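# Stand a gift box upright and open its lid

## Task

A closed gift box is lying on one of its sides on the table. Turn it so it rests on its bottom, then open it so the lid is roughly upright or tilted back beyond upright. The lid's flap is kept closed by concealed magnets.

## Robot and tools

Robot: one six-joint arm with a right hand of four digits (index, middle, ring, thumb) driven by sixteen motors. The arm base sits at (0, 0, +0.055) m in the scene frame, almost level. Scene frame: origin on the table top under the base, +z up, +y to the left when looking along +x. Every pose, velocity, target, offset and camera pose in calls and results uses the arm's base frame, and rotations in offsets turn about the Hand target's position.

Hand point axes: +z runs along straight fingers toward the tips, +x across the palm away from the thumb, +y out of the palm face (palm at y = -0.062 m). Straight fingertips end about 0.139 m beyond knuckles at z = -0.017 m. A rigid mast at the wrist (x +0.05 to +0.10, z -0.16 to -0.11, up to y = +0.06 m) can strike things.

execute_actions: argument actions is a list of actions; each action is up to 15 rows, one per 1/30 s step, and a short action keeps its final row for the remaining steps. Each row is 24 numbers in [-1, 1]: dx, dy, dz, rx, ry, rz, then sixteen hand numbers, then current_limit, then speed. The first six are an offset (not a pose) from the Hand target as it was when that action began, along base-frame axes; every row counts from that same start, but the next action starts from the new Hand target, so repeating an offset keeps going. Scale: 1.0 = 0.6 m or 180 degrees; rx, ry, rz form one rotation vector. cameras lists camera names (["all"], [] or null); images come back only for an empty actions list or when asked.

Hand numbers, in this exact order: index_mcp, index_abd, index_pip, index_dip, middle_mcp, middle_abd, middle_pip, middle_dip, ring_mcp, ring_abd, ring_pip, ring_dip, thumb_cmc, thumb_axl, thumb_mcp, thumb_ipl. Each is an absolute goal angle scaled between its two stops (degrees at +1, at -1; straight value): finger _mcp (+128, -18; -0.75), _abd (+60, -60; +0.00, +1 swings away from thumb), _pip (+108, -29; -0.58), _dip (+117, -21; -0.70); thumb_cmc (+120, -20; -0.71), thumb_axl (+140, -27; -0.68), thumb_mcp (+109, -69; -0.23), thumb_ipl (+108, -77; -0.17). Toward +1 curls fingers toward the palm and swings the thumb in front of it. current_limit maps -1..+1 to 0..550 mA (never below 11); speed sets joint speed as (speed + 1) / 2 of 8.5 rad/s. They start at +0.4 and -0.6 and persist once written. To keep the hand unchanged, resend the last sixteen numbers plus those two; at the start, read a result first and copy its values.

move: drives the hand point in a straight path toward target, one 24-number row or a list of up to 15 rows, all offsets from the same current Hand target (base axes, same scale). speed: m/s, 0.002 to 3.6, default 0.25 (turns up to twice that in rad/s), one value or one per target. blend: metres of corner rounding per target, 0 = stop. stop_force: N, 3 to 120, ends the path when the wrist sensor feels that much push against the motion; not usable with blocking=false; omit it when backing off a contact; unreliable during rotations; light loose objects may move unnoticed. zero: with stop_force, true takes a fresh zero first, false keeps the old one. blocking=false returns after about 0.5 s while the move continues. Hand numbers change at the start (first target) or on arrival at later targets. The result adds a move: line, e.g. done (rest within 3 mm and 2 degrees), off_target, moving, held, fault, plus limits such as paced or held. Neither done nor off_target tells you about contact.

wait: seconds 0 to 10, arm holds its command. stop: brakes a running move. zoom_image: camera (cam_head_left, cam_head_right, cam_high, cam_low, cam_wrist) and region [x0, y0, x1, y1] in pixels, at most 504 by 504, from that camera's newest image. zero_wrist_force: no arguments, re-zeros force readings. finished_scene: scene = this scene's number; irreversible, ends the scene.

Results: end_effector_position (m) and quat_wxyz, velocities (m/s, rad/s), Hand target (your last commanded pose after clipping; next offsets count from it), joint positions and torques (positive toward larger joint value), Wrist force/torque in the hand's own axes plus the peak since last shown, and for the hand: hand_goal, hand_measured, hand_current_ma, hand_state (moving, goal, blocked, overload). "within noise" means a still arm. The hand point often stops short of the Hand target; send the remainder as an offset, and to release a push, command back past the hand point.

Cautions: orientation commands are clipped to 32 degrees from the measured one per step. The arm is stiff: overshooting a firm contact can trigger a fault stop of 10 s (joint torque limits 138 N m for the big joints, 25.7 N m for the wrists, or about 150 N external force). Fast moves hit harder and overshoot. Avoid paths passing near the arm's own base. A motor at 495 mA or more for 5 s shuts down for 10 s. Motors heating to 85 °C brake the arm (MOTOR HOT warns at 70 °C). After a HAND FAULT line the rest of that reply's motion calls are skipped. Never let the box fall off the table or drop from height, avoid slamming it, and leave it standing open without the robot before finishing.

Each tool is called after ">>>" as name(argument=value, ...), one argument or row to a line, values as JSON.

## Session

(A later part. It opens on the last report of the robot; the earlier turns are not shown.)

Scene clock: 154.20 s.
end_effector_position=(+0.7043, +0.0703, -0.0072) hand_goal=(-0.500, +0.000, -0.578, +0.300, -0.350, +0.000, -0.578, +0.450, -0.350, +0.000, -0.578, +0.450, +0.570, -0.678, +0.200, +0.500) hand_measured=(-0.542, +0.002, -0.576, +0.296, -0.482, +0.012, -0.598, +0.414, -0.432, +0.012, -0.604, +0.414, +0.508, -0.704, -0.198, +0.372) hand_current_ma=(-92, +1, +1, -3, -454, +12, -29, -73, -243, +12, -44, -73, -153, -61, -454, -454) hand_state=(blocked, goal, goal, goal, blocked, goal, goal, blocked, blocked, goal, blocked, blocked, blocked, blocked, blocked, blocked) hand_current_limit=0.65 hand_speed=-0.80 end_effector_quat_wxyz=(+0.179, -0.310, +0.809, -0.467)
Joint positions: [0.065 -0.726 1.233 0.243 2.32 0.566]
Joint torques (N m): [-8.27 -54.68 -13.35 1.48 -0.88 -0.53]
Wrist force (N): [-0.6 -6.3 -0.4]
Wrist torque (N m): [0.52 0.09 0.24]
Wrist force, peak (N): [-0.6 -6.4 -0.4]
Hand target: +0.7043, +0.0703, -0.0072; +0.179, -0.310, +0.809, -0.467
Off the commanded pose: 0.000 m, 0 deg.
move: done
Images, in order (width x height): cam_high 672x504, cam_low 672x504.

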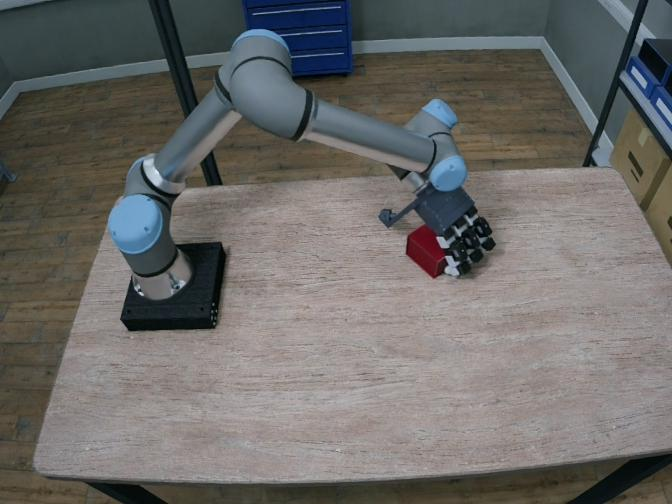

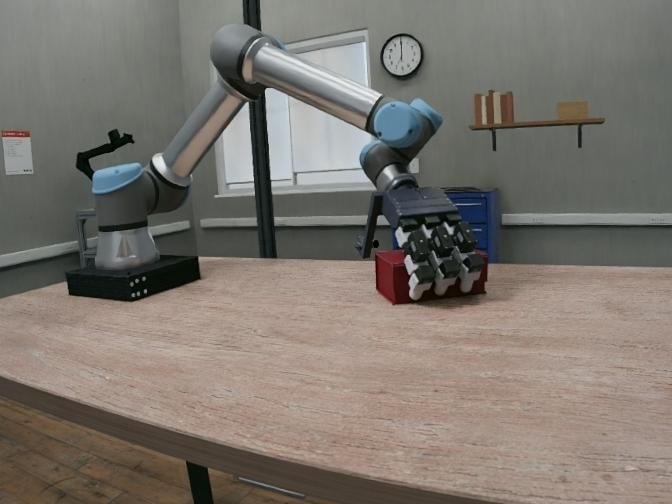

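>>> move(
  target=[
    [0,0,0,0,0,0,-0.44,0,-0.577,0.565,-0.35,0,-0.577,0.45,-0.35,0,-0.577,0.45,0.571,-0.678,0.2,0.5,0.65,-0.8],
    [0,0,0,0,0,0,-0.52,0,-0.577,0.85,-0.35,0,-0.577,0.45,-0.35,0,-0.577,0.45,0.571,-0.678,0.2,0.5,0.65,-0.8],
    [0,0,0,0,0,0,-0.6,0,-0.55,0.97,-0.35,0,-0.577,0.45,-0.35,0,-0.577,0.45,0.571,-0.678,0.2,0.5,0.65,-0.8],
    [0,0,0,0,0,0,-0.75,0,-0.285,0.9,-0.35,0,-0.577,0.45,-0.35,0,-0.577,0.45,0.571,-0.678,0.2,0.5,0.65,-0.8],
  ],
  speed=0.08,
  cameras=["cam_high","cam_low"],
)

>>> zoom_image(
  camera="cam_low",
  region=[350, 200, 510, 320],
)

>>> zoom_image(
  camera="cam_high",
  region=[390, 160, 510, 300],
)

Scene clock: 162.17 s.
end_effector_position=(+0.7043, +0.0703, -0.0072) hand_goal=(-0.750, +0.000, -0.286, +0.900, -0.350, +0.000, -0.578, +0.450, -0.350, +0.000, -0.578, +0.450, +0.570, -0.678, +0.200, +0.500) hand_measured=(-0.758, +0.004, -0.334, +0.878, -0.426, +0.010, -0.602, +0.436, -0.382, +0.008, -0.604, +0.438, +0.508, -0.704, -0.248, +0.372) hand_current_ma=(-9, +2, -102, -36, -219, +10, -40, -18, -62, +8, -43, -16, -153, -61, -454, -454) hand_state=(goal, goal, blocked, blocked, blocked, goal, blocked, goal, blocked, goal, blocked, goal, blocked, blocked, blocked, blocked) hand_current_limit=0.65 hand_speed=-0.80 end_effector_quat_wxyz=(+0.179, -0.310, +0.809, -0.467)
Joint positions: [0.065 -0.726 1.233 0.243 2.32 0.566]
Joint torques (N m): [13.38 -42.01 -22.8 2.08 0.05 0.82]
Wrist force (N): [-0.5 1.0 1.2]
Wrist torque (N m): [0.27 0.12 0.25]
Wrist force, peak (N): [-0.2 -8.0 -0.9]
Hand target: +0.7043, +0.0703, -0.0072; +0.179, -0.310, +0.809, -0.467
Off the commanded pose: 0.000 m, 0 deg.
move: done
Images, in order (width x height): cam_high 672x504, cam_low 672x504.

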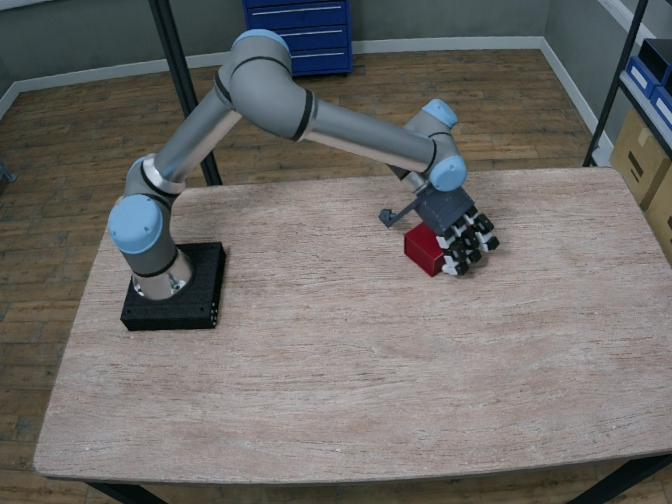

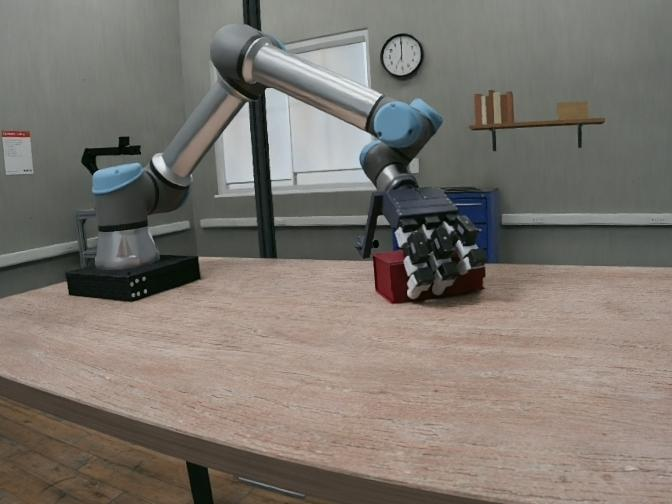

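Scaled by 3.150 from the camera's 672x504 image, which has a finer 960x720 frame.

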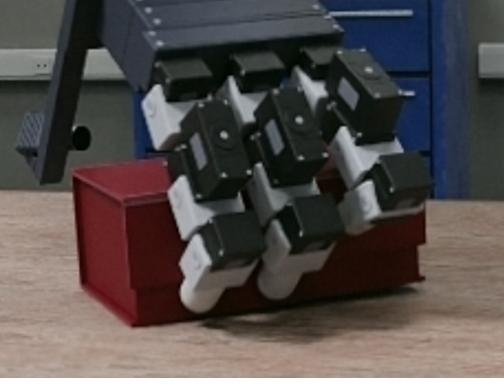

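Scaled by 3.600 from the camera's 672x504 image, which has a finer 960x720 frame.

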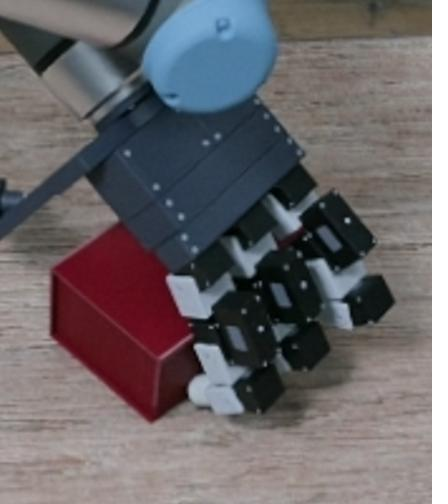

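>>> move(
  target=[
    [0,0,0,0,0,0,-0.89,0,-0.431,0.174,-0.35,0,-0.577,0.45,-0.35,0,-0.577,0.45,0.571,-0.678,0.15,0.45,0.65,-0.4],
    [0,0,0,0,0,0,-0.48,0,-0.577,0.2,-0.35,0,-0.577,0.45,-0.35,0,-0.577,0.45,0.571,-0.678,0.2,0.5,0.75,-0.7],
    [0,0,0,0,0,0,-0.40,0,-0.577,0.58,-0.32,0,-0.577,0.47,-0.32,0,-0.577,0.47,0.571,-0.678,0.2,0.5,0.75,-0.7],
    [0,0,0,0,0,0,-0.46,0,-0.577,0.85,-0.32,0,-0.577,0.47,-0.32,0,-0.577,0.47,0.571,-0.678,0.2,0.5,0.75,-0.85],
  ],
  speed=0.08,
  cameras=["cam_low"],
)

>>> zoom_image(
  camera="cam_low",
  region=[350, 200, 510, 320],
)

>>> move(
  target=[
    [0,0,0,0,0,0,-0.56,0,-0.55,1,-0.32,0,-0.577,0.47,-0.32,0,-0.577,0.47,0.571,-0.678,0.2,0.5,0.75,-0.85],
  ],
  speed=0.08,
  cameras=["cam_low"],
)

>>> zoom_image(
  camera="cam_low",
  region=[350, 200, 510, 320],
)

Scene clock: 176.13 s.
end_effector_position=(+0.7043, +0.0703, -0.0072) hand_goal=(-0.460, +0.000, -0.578, +0.850, -0.320, +0.000, -0.578, +0.470, -0.320, +0.000, -0.578, +0.470, +0.570, -0.678, +0.200, +0.500) hand_measured=(-0.512, +0.006, -0.630, +0.716, -0.390, +0.018, -0.608, +0.462, -0.350, +0.006, -0.604, +0.456, +0.514, -0.700, -0.276, +0.372) hand_current_ma=(-130, +4, -121, -453, -198, +20, -55, -8, -59, +5, -42, -19, -136, -49, -481, -481) hand_state=(blocked, goal, blocked, blocked, blocked, goal, blocked, goal, blocked, goal, blocked, goal, blocked, blocked, blocked, blocked) hand_current_limit=0.75 hand_speed=-0.85 end_effector_quat_wxyz=(+0.179, -0.310, +0.809, -0.467)
Joint positions: [0.065 -0.726 1.233 0.243 2.32 0.566]
Joint torques (N m): [13.3 -41.86 -21.68 1.18 1.23 0.73]
Wrist force (N): [-0.8 -0.8 0.9]
Wrist torque (N m): [0.19 0.16 0.13]
Wrist force, peak (N): [-0.6 1.9 1.5]
Hand target: +0.7043, +0.0703, -0.0072; +0.179, -0.310, +0.809, -0.467
Off the commanded pose: 0.000 m, 0 deg.
move: done
Images, in order (width x height): cam_low 672x504.

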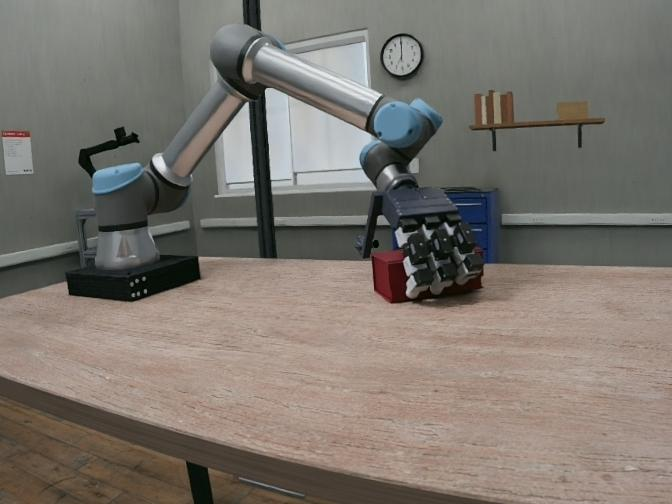

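Scaled by 3.150 from the camera's 672x504 image, which has a finer 960x720 frame.

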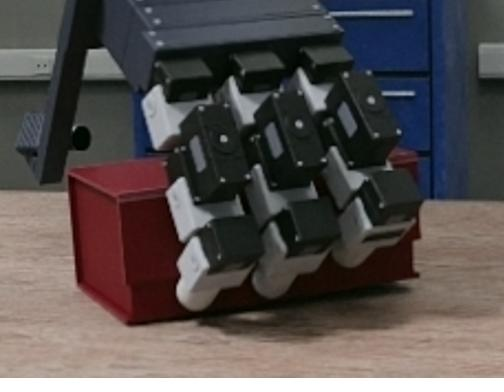

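Scene clock: 176.70 s.
end_effector_position=(+0.7043, +0.0703, -0.0072) hand_goal=(-0.560, +0.000, -0.550, +1.000, -0.320, +0.000, -0.578, +0.470, -0.320, +0.000, -0.578, +0.470, +0.570, -0.678, +0.200, +0.500) hand_measured=(-0.582, +0.006, -0.602, +0.920, -0.390, +0.018, -0.608, +0.460, -0.350, +0.006, -0.604, +0.456, +0.514, -0.700, -0.276, +0.374) hand_current_ma=(-40, +4, -121, -216, -198, +20, -56, -11, -59, +5, -42, -19, -136, -49, -481, -481) hand_state=(blocked, goal, blocked, blocked, blocked, goal, blocked, goal, blocked, goal, blocked, goal, blocked, blocked, blocked, blocked) hand_current_limit=0.75 hand_speed=-0.85 end_effector_quat_wxyz=(+0.179, -0.310, +0.809, -0.467)
Joint positions: [0.065 -0.726 1.233 0.243 2.32 0.566]
Joint torques (N m): [12.19 -43.07 -21.39 0.86 1.5 0.37]
Wrist force (N): [-0.9 0.2 1.1]
Wrist torque (N m): [0.25 0.16 0.18]
Wrist force, peak (N): [-0.5 1.1 1.1]
Hand target: +0.7043, +0.0703, -0.0072; +0.179, -0.310, +0.809, -0.467
Off the commanded pose: 0.000 m, 0 deg.
move: done
Images, in order (width x height): cam_low 672x504.

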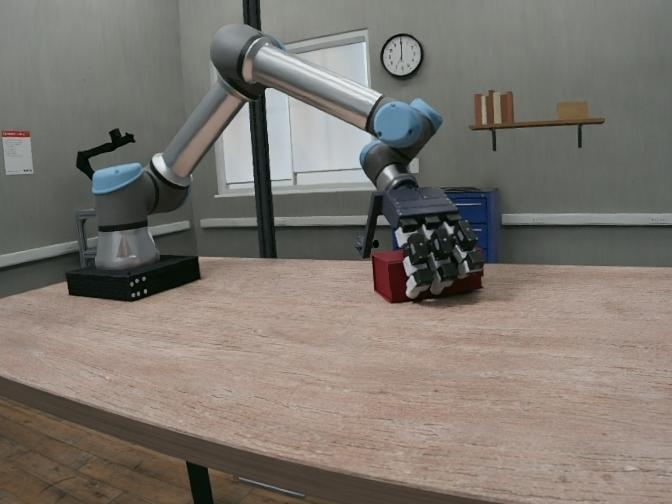

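Scaled by 3.150 from the camera's 672x504 image, which has a finer 960x720 frame.

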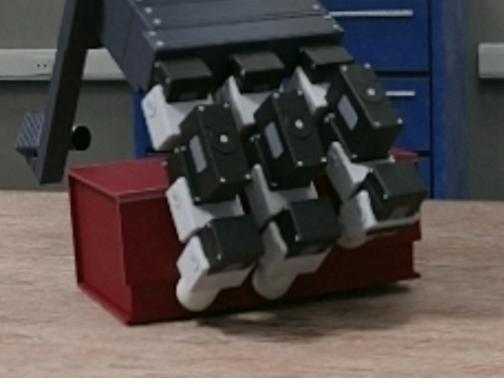

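>>> move(
  target=[
    [0,0,0,0,0,0,-0.75,0,-0.577,0.2,-0.65,0,-0.577,0.2,-0.65,0,-0.577,0.2,0.571,-0.678,-0.3,0.2,0.5,-0.6],
    [0,0,-0.0133,0,0,0,-0.75,0,-0.577,0.1,-0.55,0,-0.577,0.28,-0.55,0,-0.577,0.28,0.571,-0.678,-0.3,0.2,0.5,-0.6],
    [0,0,-0.0133,0,0,0,-0.58,0,-0.577,0.15,-0.35,0,-0.577,0.45,-0.35,0,-0.577,0.45,0.571,-0.678,0.2,0.5,0.65,-0.7],
  ],
  speed=0.05,
  cameras=["cam_low"],
)

>>> zoom_image(
  camera="cam_low",
  region=[350, 200, 510, 320],
)

>>> move(
  target=[
    [0,0,0,0,0,0,-0.48,0,-0.577,0.35,-0.35,0,-0.577,0.45,-0.35,0,-0.577,0.45,0.571,-0.678,0.2,0.5,0.7,-0.75],
    [0,0,0,0,0,0,-0.44,0,-0.577,0.565,-0.35,0,-0.577,0.45,-0.35,0,-0.577,0.45,0.571,-0.678,0.2,0.5,0.7,-0.75],
    [0,0,0,0,0,0,-0.52,0,-0.577,0.85,-0.35,0,-0.577,0.45,-0.35,0,-0.577,0.45,0.571,-0.678,0.2,0.5,0.7,-0.85],
  ],
  speed=0.08,
  cameras=["cam_low"],
)

>>> zoom_image(
  camera="cam_low",
  region=[350, 200, 510, 320],
)

Scene clock: 191.90 s.
end_effector_position=(+0.7043, +0.0703, -0.0152) hand_goal=(-0.580, +0.000, -0.578, +0.150, -0.350, +0.000, -0.578, +0.450, -0.350, +0.000, -0.578, +0.450, +0.570, -0.678, +0.200, +0.500) hand_measured=(-0.576, +0.002, -0.578, +0.146, -0.428, +0.002, -0.578, +0.446, -0.366, +0.002, -0.582, +0.440, +0.548, -0.684, -0.220, +0.284) hand_current_ma=(+4, +2, +0, -2, -228, +1, +0, -2, -25, +0, -3, -12, -35, -7, -454, -454) hand_state=(goal, goal, goal, goal, blocked, goal, goal, goal, goal, goal, goal, goal, blocked, goal, blocked, blocked) hand_current_limit=0.65 hand_speed=-0.70 end_effector_quat_wxyz=(+0.179, -0.310, +0.809, -0.467)
Joint positions: [0.065 -0.716 1.238 0.228 2.32 0.566]
Joint torques (N m): [10.55 -39.47 -9.62 0.18 1.62 -0.62]
Wrist force (N): [-0.4 -3.2 -0.6]
Wrist torque (N m): [0.43 0.08 0.19]
Wrist force, peak (N): [-0.5 -3.8 -0.9]
Hand target: +0.7043, +0.0703, -0.0152; +0.179, -0.310, +0.809, -0.467
Off the commanded pose: 0.000 m, 0 deg.
move: done
Images, in order (width x height): cam_low 672x504.

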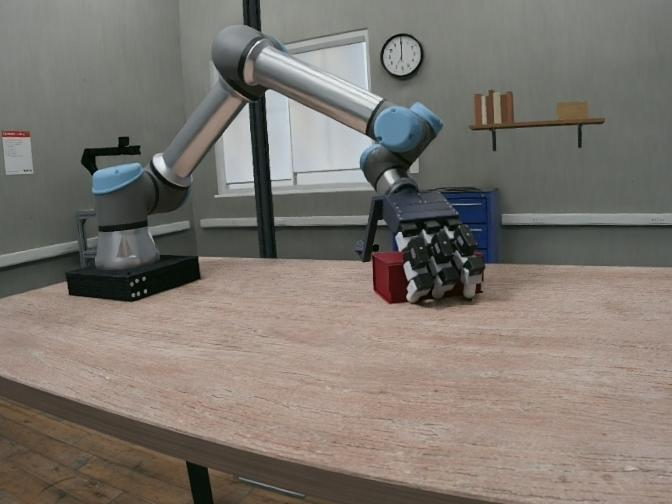

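Scaled by 3.150 from the camera's 672x504 image, which has a finer 960x720 frame.

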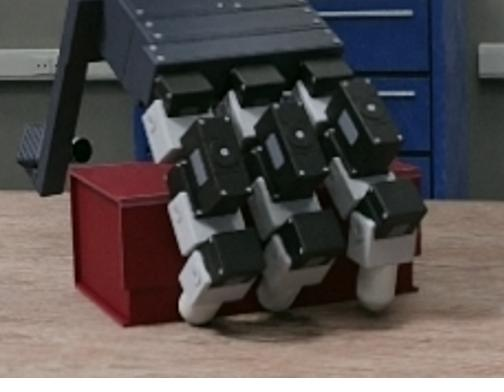

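Scene clock: 193.70 s.
end_effector_position=(+0.7043, +0.0703, -0.0152) hand_goal=(-0.520, +0.000, -0.578, +0.850, -0.350, +0.000, -0.578, +0.450, -0.350, +0.000, -0.578, +0.450, +0.570, -0.678, +0.200, +0.500) hand_measured=(-0.550, +0.002, -0.612, +0.758, -0.420, +0.000, -0.578, +0.446, -0.362, +0.000, -0.582, +0.440, +0.548, -0.684, -0.220, +0.284) hand_current_ma=(-57, +2, -63, -266, -193, +0, +0, -2, -16, +0, -3, -11, -36, -7, -468, -467) hand_state=(blocked, goal, blocked, blocked, blocked, goal, goal, goal, goal, goal, goal, goal, blocked, goal, blocked, blocked) hand_current_limit=0.70 hand_speed=-0.85 end_effector_quat_wxyz=(+0.179, -0.310, +0.809, -0.467)
Joint positions: [0.065 -0.716 1.238 0.228 2.32 0.566]
Joint torques (N m): [8.93 -40.01 -11.19 2.17 1.01 -2.16]
Wrist force (N): [-0.5 -0.7 0.7]
Wrist torque (N m): [0.35 0.16 0.12]
Wrist force, peak (N): [-0.4 -5.9 -0.3]
Hand target: +0.7043, +0.0703, -0.0152; +0.179, -0.310, +0.809, -0.467
Off the commanded pose: 0.000 m, 0 deg.
move: done
Images, in order (width x height): cam_low 672x504.

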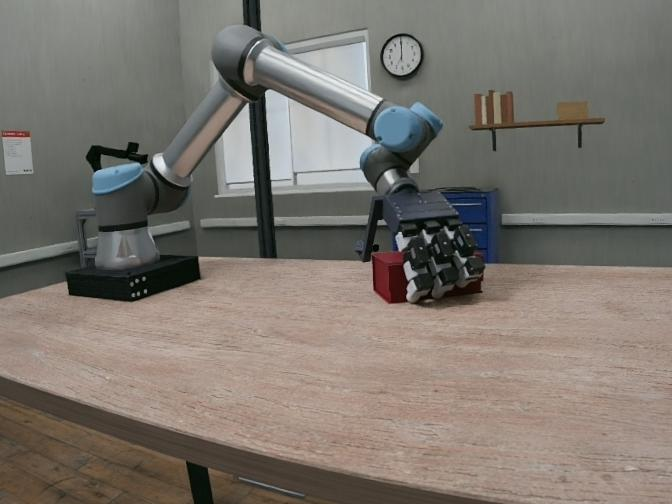

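Scaled by 3.150 from the camera's 672x504 image, which has a finer 960x720 frame.

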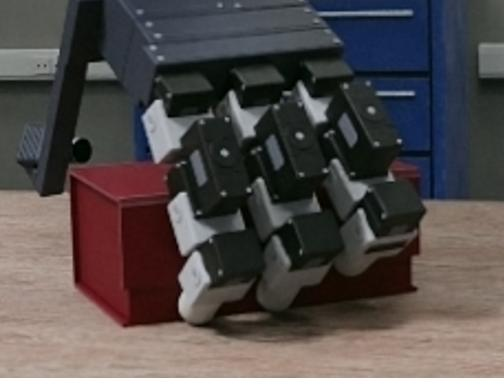

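>>> move(
  target=[
    [0,0,0,0,0,0,-0.6,0,-0.55,0.97,-0.35,0,-0.577,0.45,-0.35,0,-0.577,0.45,0.571,-0.678,0.2,0.5,0.7,-0.85],
    [0,0,0,0,0,0,-0.75,0,-0.285,0.9,-0.35,0,-0.577,0.45,-0.35,0,-0.577,0.45,0.571,-0.678,0.2,0.5,0.7,-0.85],
  ],
  speed=0.08,
  cameras=["cam_low","cam_head_left"],
)

>>> zoom_image(
  camera="cam_low",
  region=[350, 200, 510, 320],
)

>>> zoom_image(
  camera="cam_head_left",
  region=[260, 290, 380, 410],
)

Scene clock: 199.40 s.
end_effector_position=(+0.7043, +0.0703, -0.0152) hand_goal=(-0.750, +0.000, -0.286, +0.900, -0.350, +0.000, -0.578, +0.450, -0.350, +0.000, -0.578, +0.450, +0.570, -0.678, +0.200, +0.500) hand_measured=(-0.750, +0.002, -0.314, +0.888, -0.420, +0.000, -0.578, +0.446, -0.360, +0.000, -0.582, +0.440, +0.544, -0.686, -0.220, +0.284) hand_current_ma=(+0, +2, -47, -14, -193, +0, +0, -2, -11, +0, -3, -10, -47, -9, -468, -467) hand_state=(goal, goal, blocked, goal, blocked, goal, goal, goal, goal, goal, goal, goal, blocked, goal, blocked, blocked) hand_current_limit=0.70 hand_speed=-0.85 end_effector_quat_wxyz=(+0.179, -0.310, +0.809, -0.467)
Joint positions: [0.065 -0.716 1.238 0.228 2.32 0.566]
Joint torques (N m): [9.15 -44.7 -14.82 2.26 -0.51 -2]
Wrist force (N): [-0.5 -1.9 0.2]
Wrist torque (N m): [0.38 0.15 0.18]
Wrist force, peak (N): [-0.3 -2.3 -0.8]
Hand target: +0.7043, +0.0703, -0.0152; +0.179, -0.310, +0.809, -0.467
Off the commanded pose: 0.000 m, 0 deg.
move: done
Images, in order (width x height): cam_head_left 672x504, cam_low 672x504.

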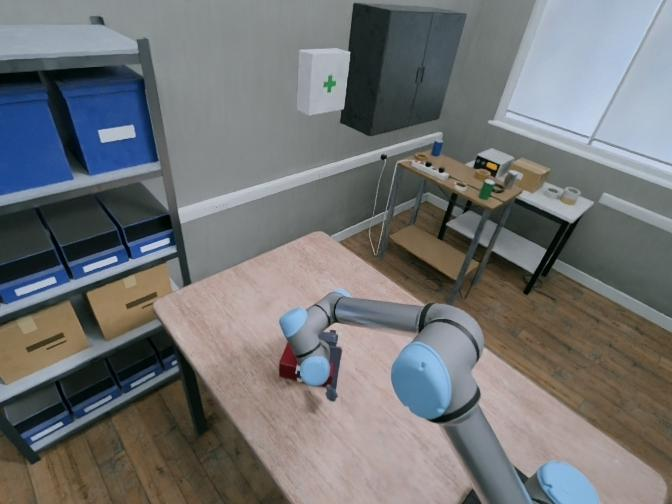

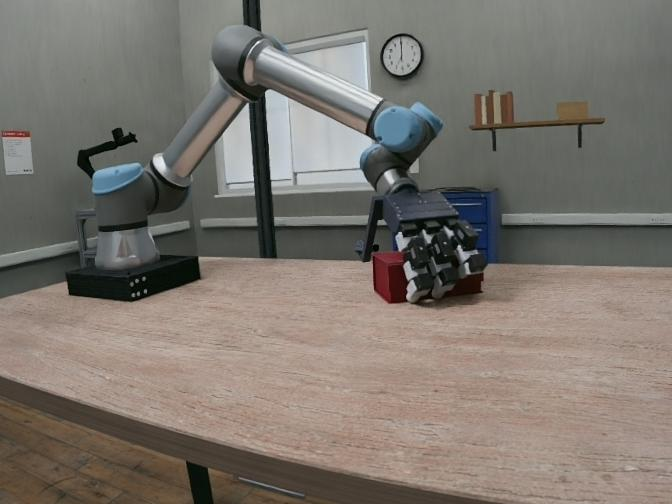

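Scaled by 3.150 from the camera's 672x504 image, which has a finer 960x720 frame.

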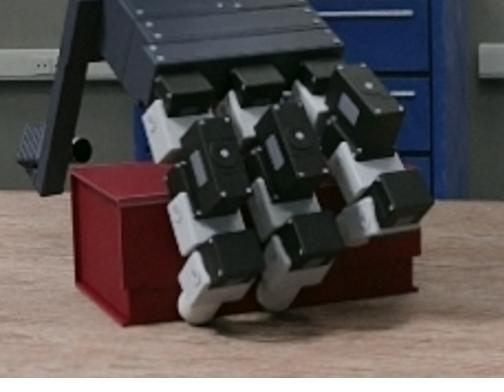

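Scaled by 4.200 from the camera's 672x504 image, which has a finer 960x720 frame.

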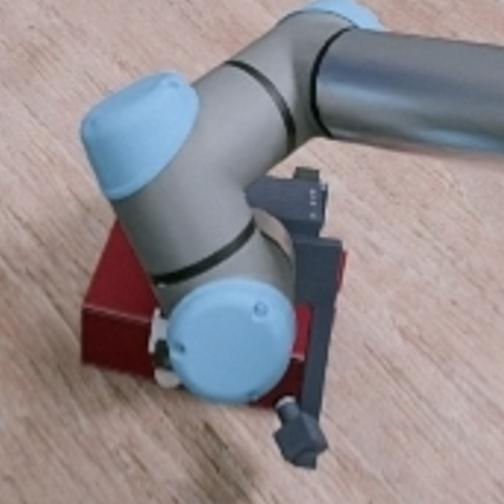

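>>> move(
  target=[
    [0,0,0,0,0,0,-0.89,0,-0.431,0.174,-0.89,0,-0.431,0.174,-0.89,0,-0.431,0.174,0.571,-0.678,-0.449,-0.168,0.4,-0.3],
    [0,0,0.22,0,0,0,-0.89,0,-0.431,0.174,-0.89,0,-0.431,0.174,-0.89,0,-0.431,0.174,0.571,-0.678,-0.449,-0.168,0.4,-0.3],
  ],
  speed=0.2,
  cameras=["cam_low","cam_high","cam_head_left"],
)

>>> zoom_image(
  camera="cam_low",
  region=[350, 200, 510, 320],
)

>>> zoom_image(
  camera="cam_high",
  region=[390, 160, 510, 300],
)

Scene clock: 210.50 s.
end_effector_position=(+0.7043, +0.0703, +0.1167) hand_goal=(-0.890, +0.000, -0.432, +0.174, -0.890, +0.000, -0.432, +0.174, -0.890, +0.000, -0.432, +0.174, +0.570, -0.678, -0.450, -0.168) hand_measured=(-0.874, +0.002, -0.426, +0.178, -0.872, +0.000, -0.432, +0.176, -0.872, +0.000, -0.432, +0.176, +0.568, -0.680, -0.442, -0.164) hand_current_ma=(+26, +2, +5, +2, +27, +0, +0, +2, +31, +0, +0, +2, -1, -2, +12, +4) hand_state=(goal, goal, goal, goal, goal, goal, goal, goal, goal, goal, goal, goal, goal, goal, goal, goal) hand_current_limit=0.40 hand_speed=-0.30 end_effector_quat_wxyz=(+0.179, -0.310, +0.809, -0.467)
Joint positions: [0.065 -0.845 1.109 0.486 2.32 0.566]
Joint torques (N m): [-7.26 -59.88 -29.35 2.25 3.37 2.14]
Wrist force (N): [-0.7 -0.6 0.1]
Wrist torque (N m): [0.29 0.14 0.17]
Wrist force, peak (N): [-0.6 -2.3 -0.4]
Hand target: +0.7043, +0.0703, +0.1168; +0.179, -0.310, +0.809, -0.467
Off the commanded pose: 0.000 m, 0 deg.
move: done
Images, in order (width x height): cam_head_left 672x504, cam_high 672x504, cam_low 672x504.

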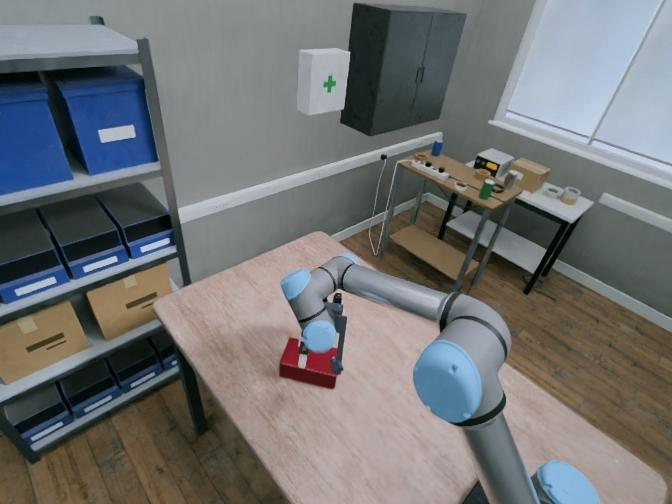

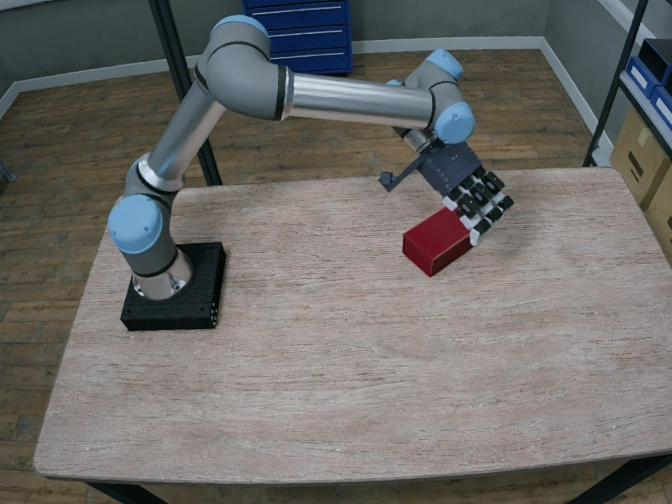

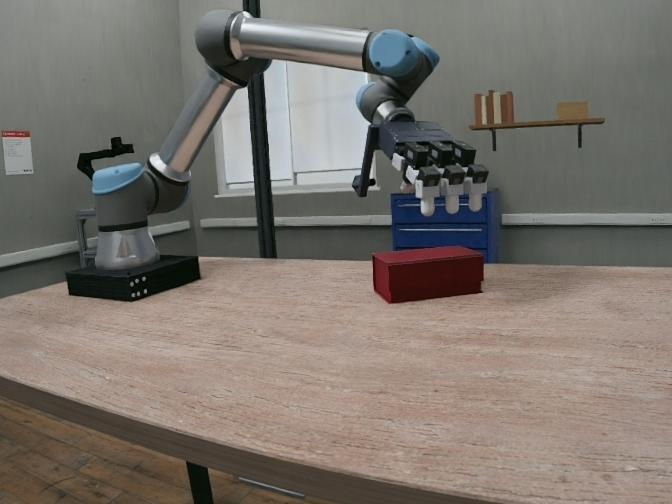

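Scaled by 3.150 from the camera's 672x504 image, which has a finer 960x720 frame.

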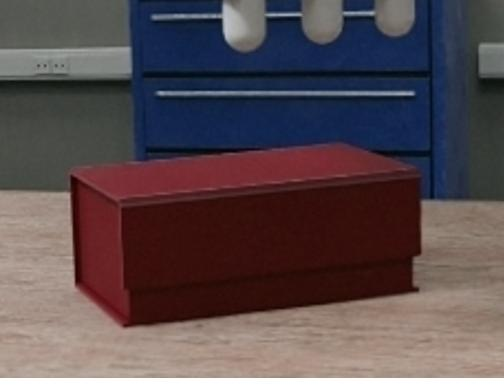

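Scaled by 3.600 from the camera's 672x504 image, which has a finer 960x720 frame.

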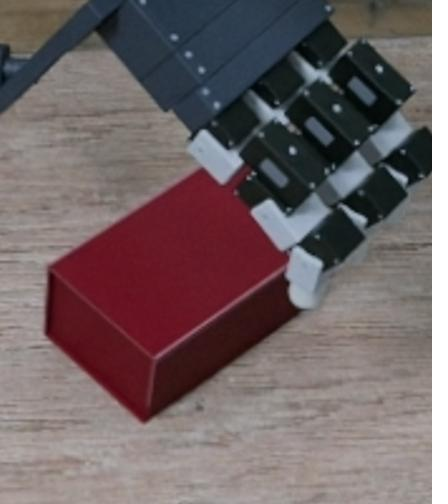

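>>> execute_actions(
  actions=[],
)

>>> zoom_image(
  camera="cam_low",
  region=[200, 150, 500, 400],
)

>>> zoom_image(
  camera="cam_high",
  region=[350, 130, 600, 330],
)

Scene clock: 224.90 s.
end_effector_position=(+0.7043, +0.0703, +0.1168) hand_goal=(-0.890, +0.000, -0.432, +0.174, -0.890, +0.000, -0.432, +0.174, -0.890, +0.000, -0.432, +0.174, +0.570, -0.678, -0.450, -0.168) hand_measured=(-0.874, +0.002, -0.426, +0.178, -0.872, +0.000, -0.432, +0.176, -0.872, +0.000, -0.432, +0.176, +0.568, -0.680, -0.442, -0.164) hand_current_ma=(+26, +2, +5, +2, +27, +0, +0, +2, +31, +0, +0, +2, -1, -2, +12, +4) hand_state=(goal, goal, goal, goal, goal, goal, goal, goal, goal, goal, goal, goal, goal, goal, goal, goal) hand_current_limit=0.40 hand_speed=-0.30 end_effector_quat_wxyz=(+0.179, -0.310, +0.809, -0.467)
Joint positions: [0.065 -0.845 1.109 0.486 2.32 0.566]
Joint velocities: within noise
Joint torques (N m): [-8.28 -61.48 -29.63 2.49 3.34 1.94]
Wrist force (N): [-0.6 -0.7 0.1]
Wrist torque (N m): [0.27 0.12 0.18]
Wrist force, peak (N): [-0.8 -1.1 0.1]
Hand target: +0.7043, +0.0703, +0.1168; +0.179, -0.310, +0.809, -0.467
Off the commanded pose: 0.000 m, 0 deg.

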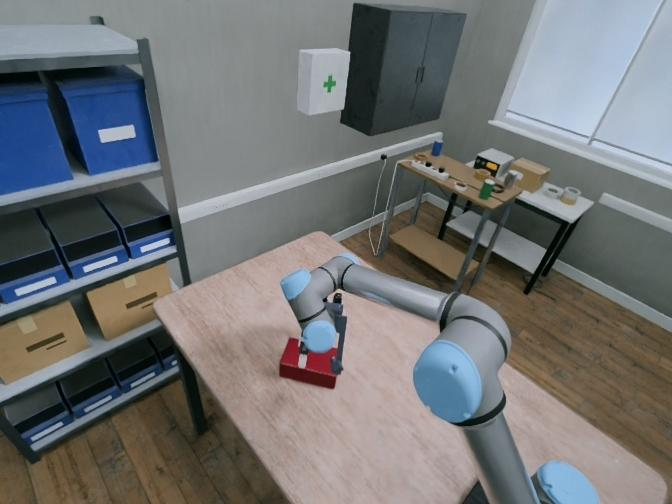

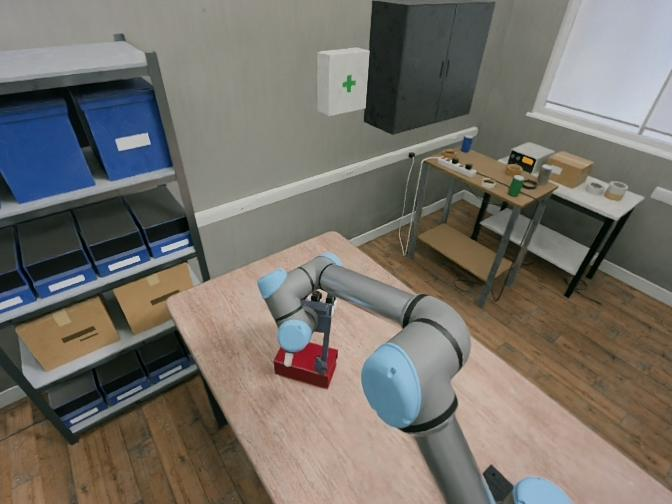

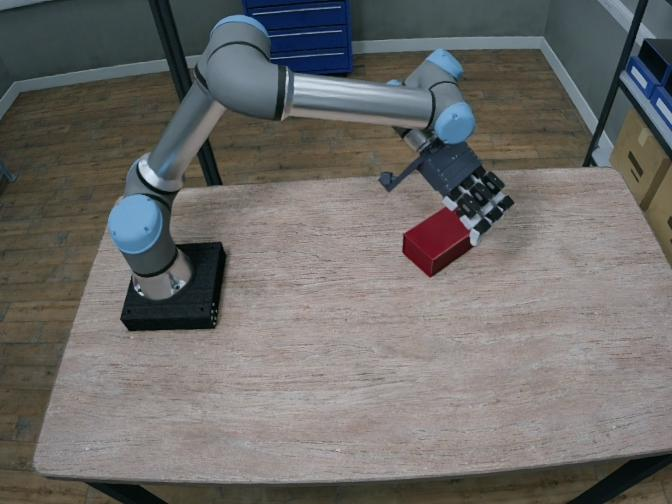

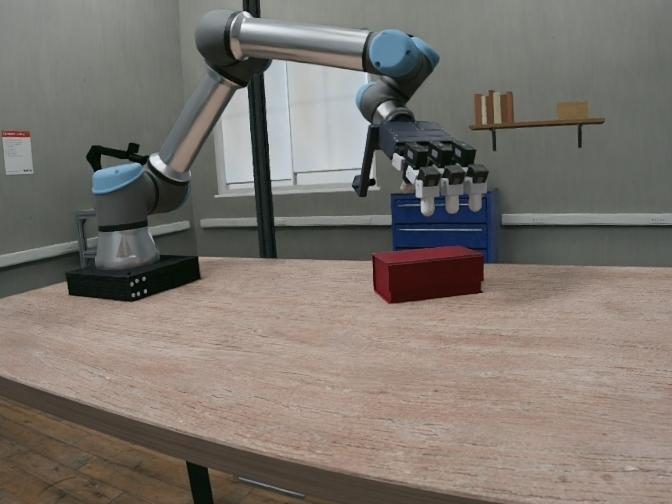

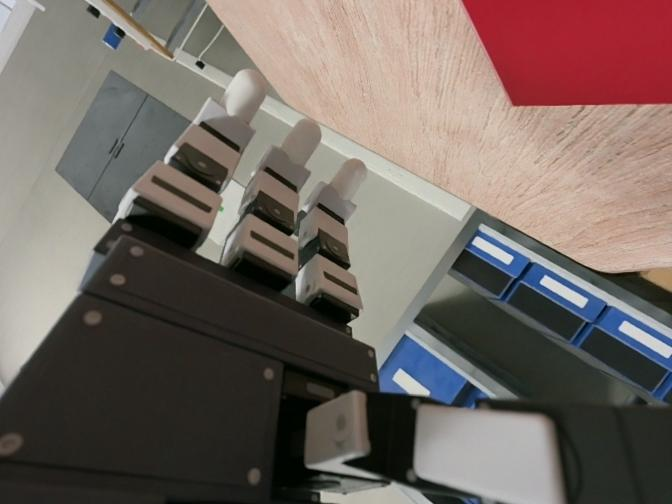

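Scaled by 1.680 from the camera's 672x504 image, which has a finer 960x720 frame.

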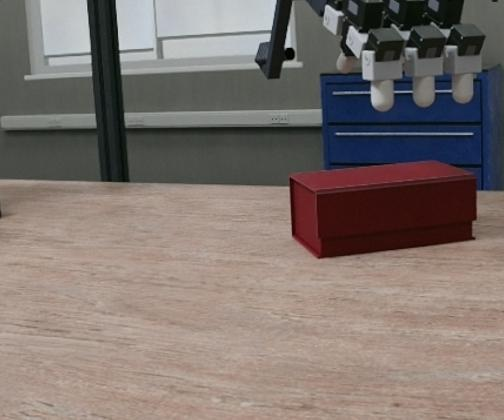

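Scaled by 2.016 from the camera's 672x504 image, which has a finer 960x720 frame.

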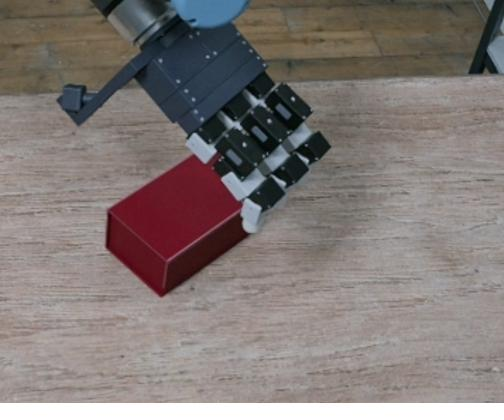

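>>> move(
  target=[0.0245,0.048,-0.1,0,0,-0.0611,-0.89,0,-0.431,0.174,-0.89,0,-0.431,0.174,-0.89,0,-0.431,0.174,0.571,-0.678,-0.449,-0.168,0.4,-0.3],
  cameras=["cam_high","cam_low"],
)

>>> zoom_image(
  camera="cam_high",
  region=[380, 150, 560, 300],
)

>>> zoom_image(
  camera="cam_low",
  region=[340, 150, 540, 320],
)

Scene clock: 241.73 s.
end_effector_position=(+0.7190, +0.0991, +0.0568) hand_goal=(-0.890, +0.000, -0.432, +0.174, -0.890, +0.000, -0.432, +0.174, -0.890, +0.000, -0.432, +0.174, +0.570, -0.678, -0.450, -0.168) hand_measured=(-0.874, +0.002, -0.426, +0.178, -0.874, +0.000, -0.432, +0.176, -0.872, +0.000, -0.432, +0.176, +0.568, -0.680, -0.442, -0.164) hand_current_ma=(+25, +2, +5, +2, +26, +0, +0, +2, +29, +0, +0, +2, -1, -2, +12, +4) hand_state=(goal, goal, goal, goal, goal, goal, goal, goal, goal, goal, goal, goal, goal, goal, goal, goal) hand_current_limit=0.40 hand_speed=-0.30 end_effector_quat_wxyz=(+0.134, -0.231, +0.834, -0.482)
Joint positions: [0.14 -0.609 0.88 0.705 2.495 0.868]
Joint torques (N m): [15.82 -42.77 -27.14 3.01 3.67 1.92]
Wrist force (N): [-0.6 -0.8 -0.2]
Wrist torque (N m): [0.28 0.14 0.16]
Wrist force, peak (N): [-0.4 -2.5 0.0]
Hand target: +0.7190, +0.0991, +0.0568; +0.134, -0.231, +0.835, -0.482
Off the commanded pose: 0.000 m, 0 deg.
move: done
Images, in order (width x height): cam_high 672x504, cam_low 672x504.

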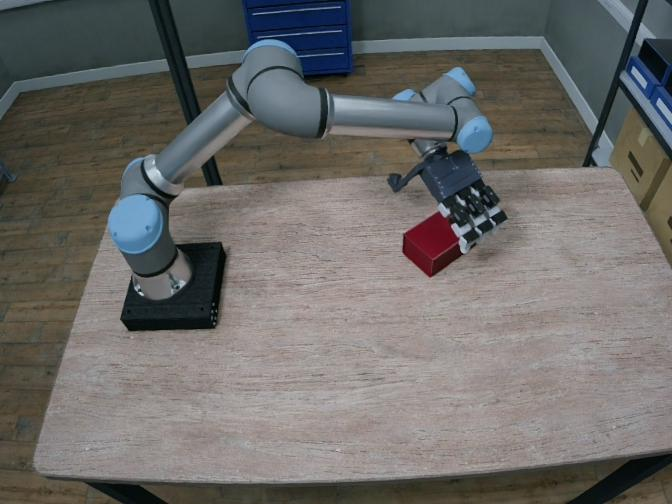

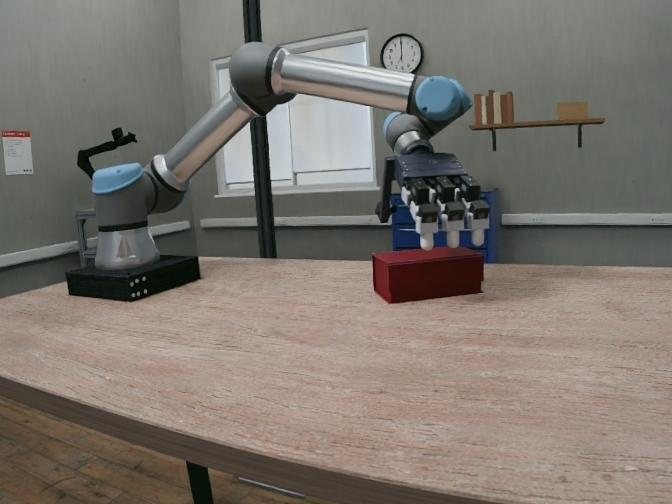

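Scaled by 2.800 from the camera's 672x504 image, which has a finer 960x720 frame.

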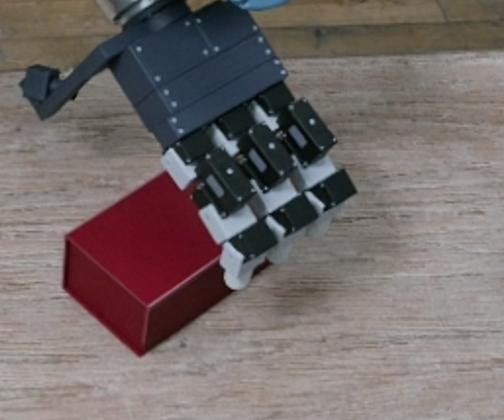

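Scaled by 2.520 from the camera's 672x504 image, which has a finer 960x720 frame.

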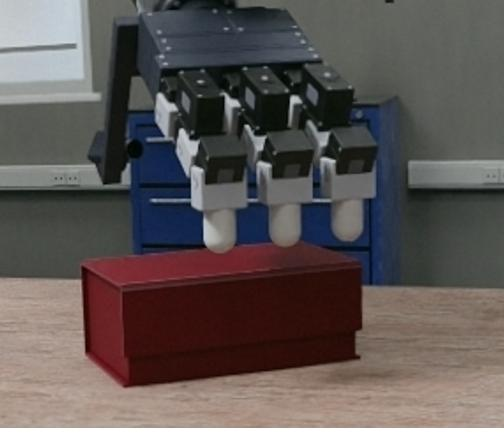

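>>> move(
  target=[
    [-0.0077,0.0128,-0.05,0,0,0,-0.89,0,-0.431,0.174,-0.89,0,-0.431,0.174,-0.89,0,-0.431,0.174,0.571,-0.678,-0.449,-0.168,0.4,-0.3],
    [-0.0077,0.0128,-0.12,0,0,0,-0.89,0,-0.431,0.174,-0.89,0,-0.431,0.174,-0.89,0,-0.431,0.174,0.571,-0.678,-0.449,-0.168,0.4,-0.3],
  ],
  speed=0.15,
  blend=0.01,
  cameras=["cam_high","cam_low"],
)

>>> zoom_image(
  camera="cam_high",
  region=[380, 150, 560, 300],
)

>>> zoom_image(
  camera="cam_low",
  region=[340, 170, 540, 340],
)

Scene clock: 260.33 s.
end_effector_position=(+0.7144, +0.1068, -0.0151) hand_goal=(-0.890, +0.000, -0.432, +0.174, -0.890, +0.000, -0.432, +0.174, -0.890, +0.000, -0.432, +0.174, +0.570, -0.678, -0.450, -0.168) hand_measured=(-0.874, +0.002, -0.426, +0.178, -0.874, +0.000, -0.432, +0.176, -0.872, +0.000, -0.432, +0.176, +0.568, -0.680, -0.442, -0.164) hand_current_ma=(+25, +2, +5, +2, +26, +0, +0, +2, +29, +0, +0, +2, -1, -2, +12, +4) hand_state=(goal, goal, goal, goal, goal, goal, goal, goal, goal, goal, goal, goal, goal, goal, goal, goal) hand_current_limit=0.40 hand_speed=-0.30 end_effector_quat_wxyz=(+0.134, -0.231, +0.835, -0.482)
Joint positions: [0.153 -0.54 0.942 0.589 2.502 0.886]
Joint torques (N m): [15.57 -44.25 -11.39 -0.42 1.42 -2.19]
Wrist force (N): [-0.4 -1.1 0.0]
Wrist torque (N m): [0.23 0.11 0.20]
Wrist force, peak (N): [-0.5 -2.3 -0.3]
Hand target: +0.7144, +0.1068, -0.0152; +0.134, -0.231, +0.835, -0.482
Off the commanded pose: 0.000 m, 0 deg.
move: done
Images, in order (width x height): cam_high 672x504, cam_low 672x504.

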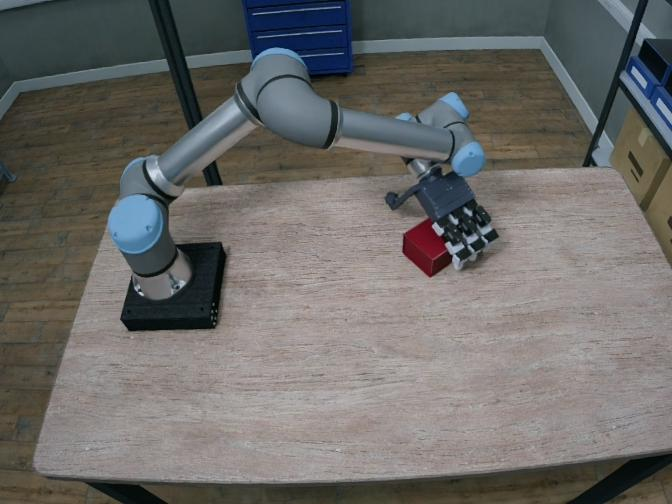

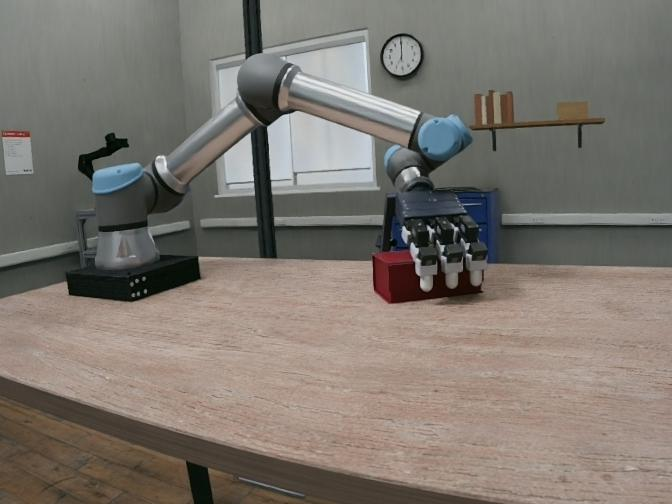

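Scaled by 2.800 from the camera's 672x504 image, which has a finer 960x720 frame.

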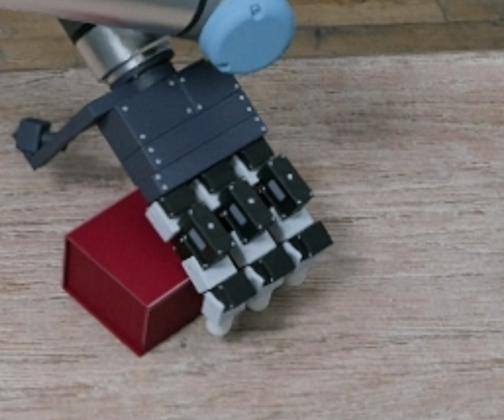

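Scaled by 2.520 from the camera's 672x504 image, which has a finer 960x720 frame.

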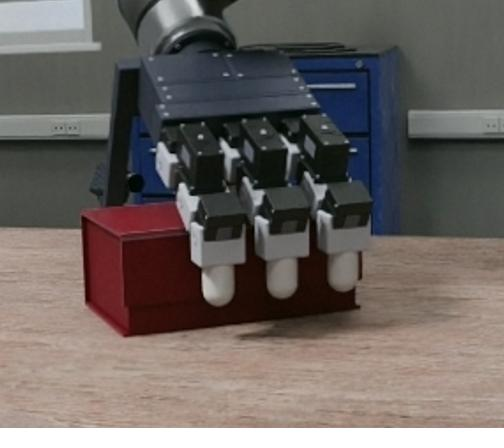

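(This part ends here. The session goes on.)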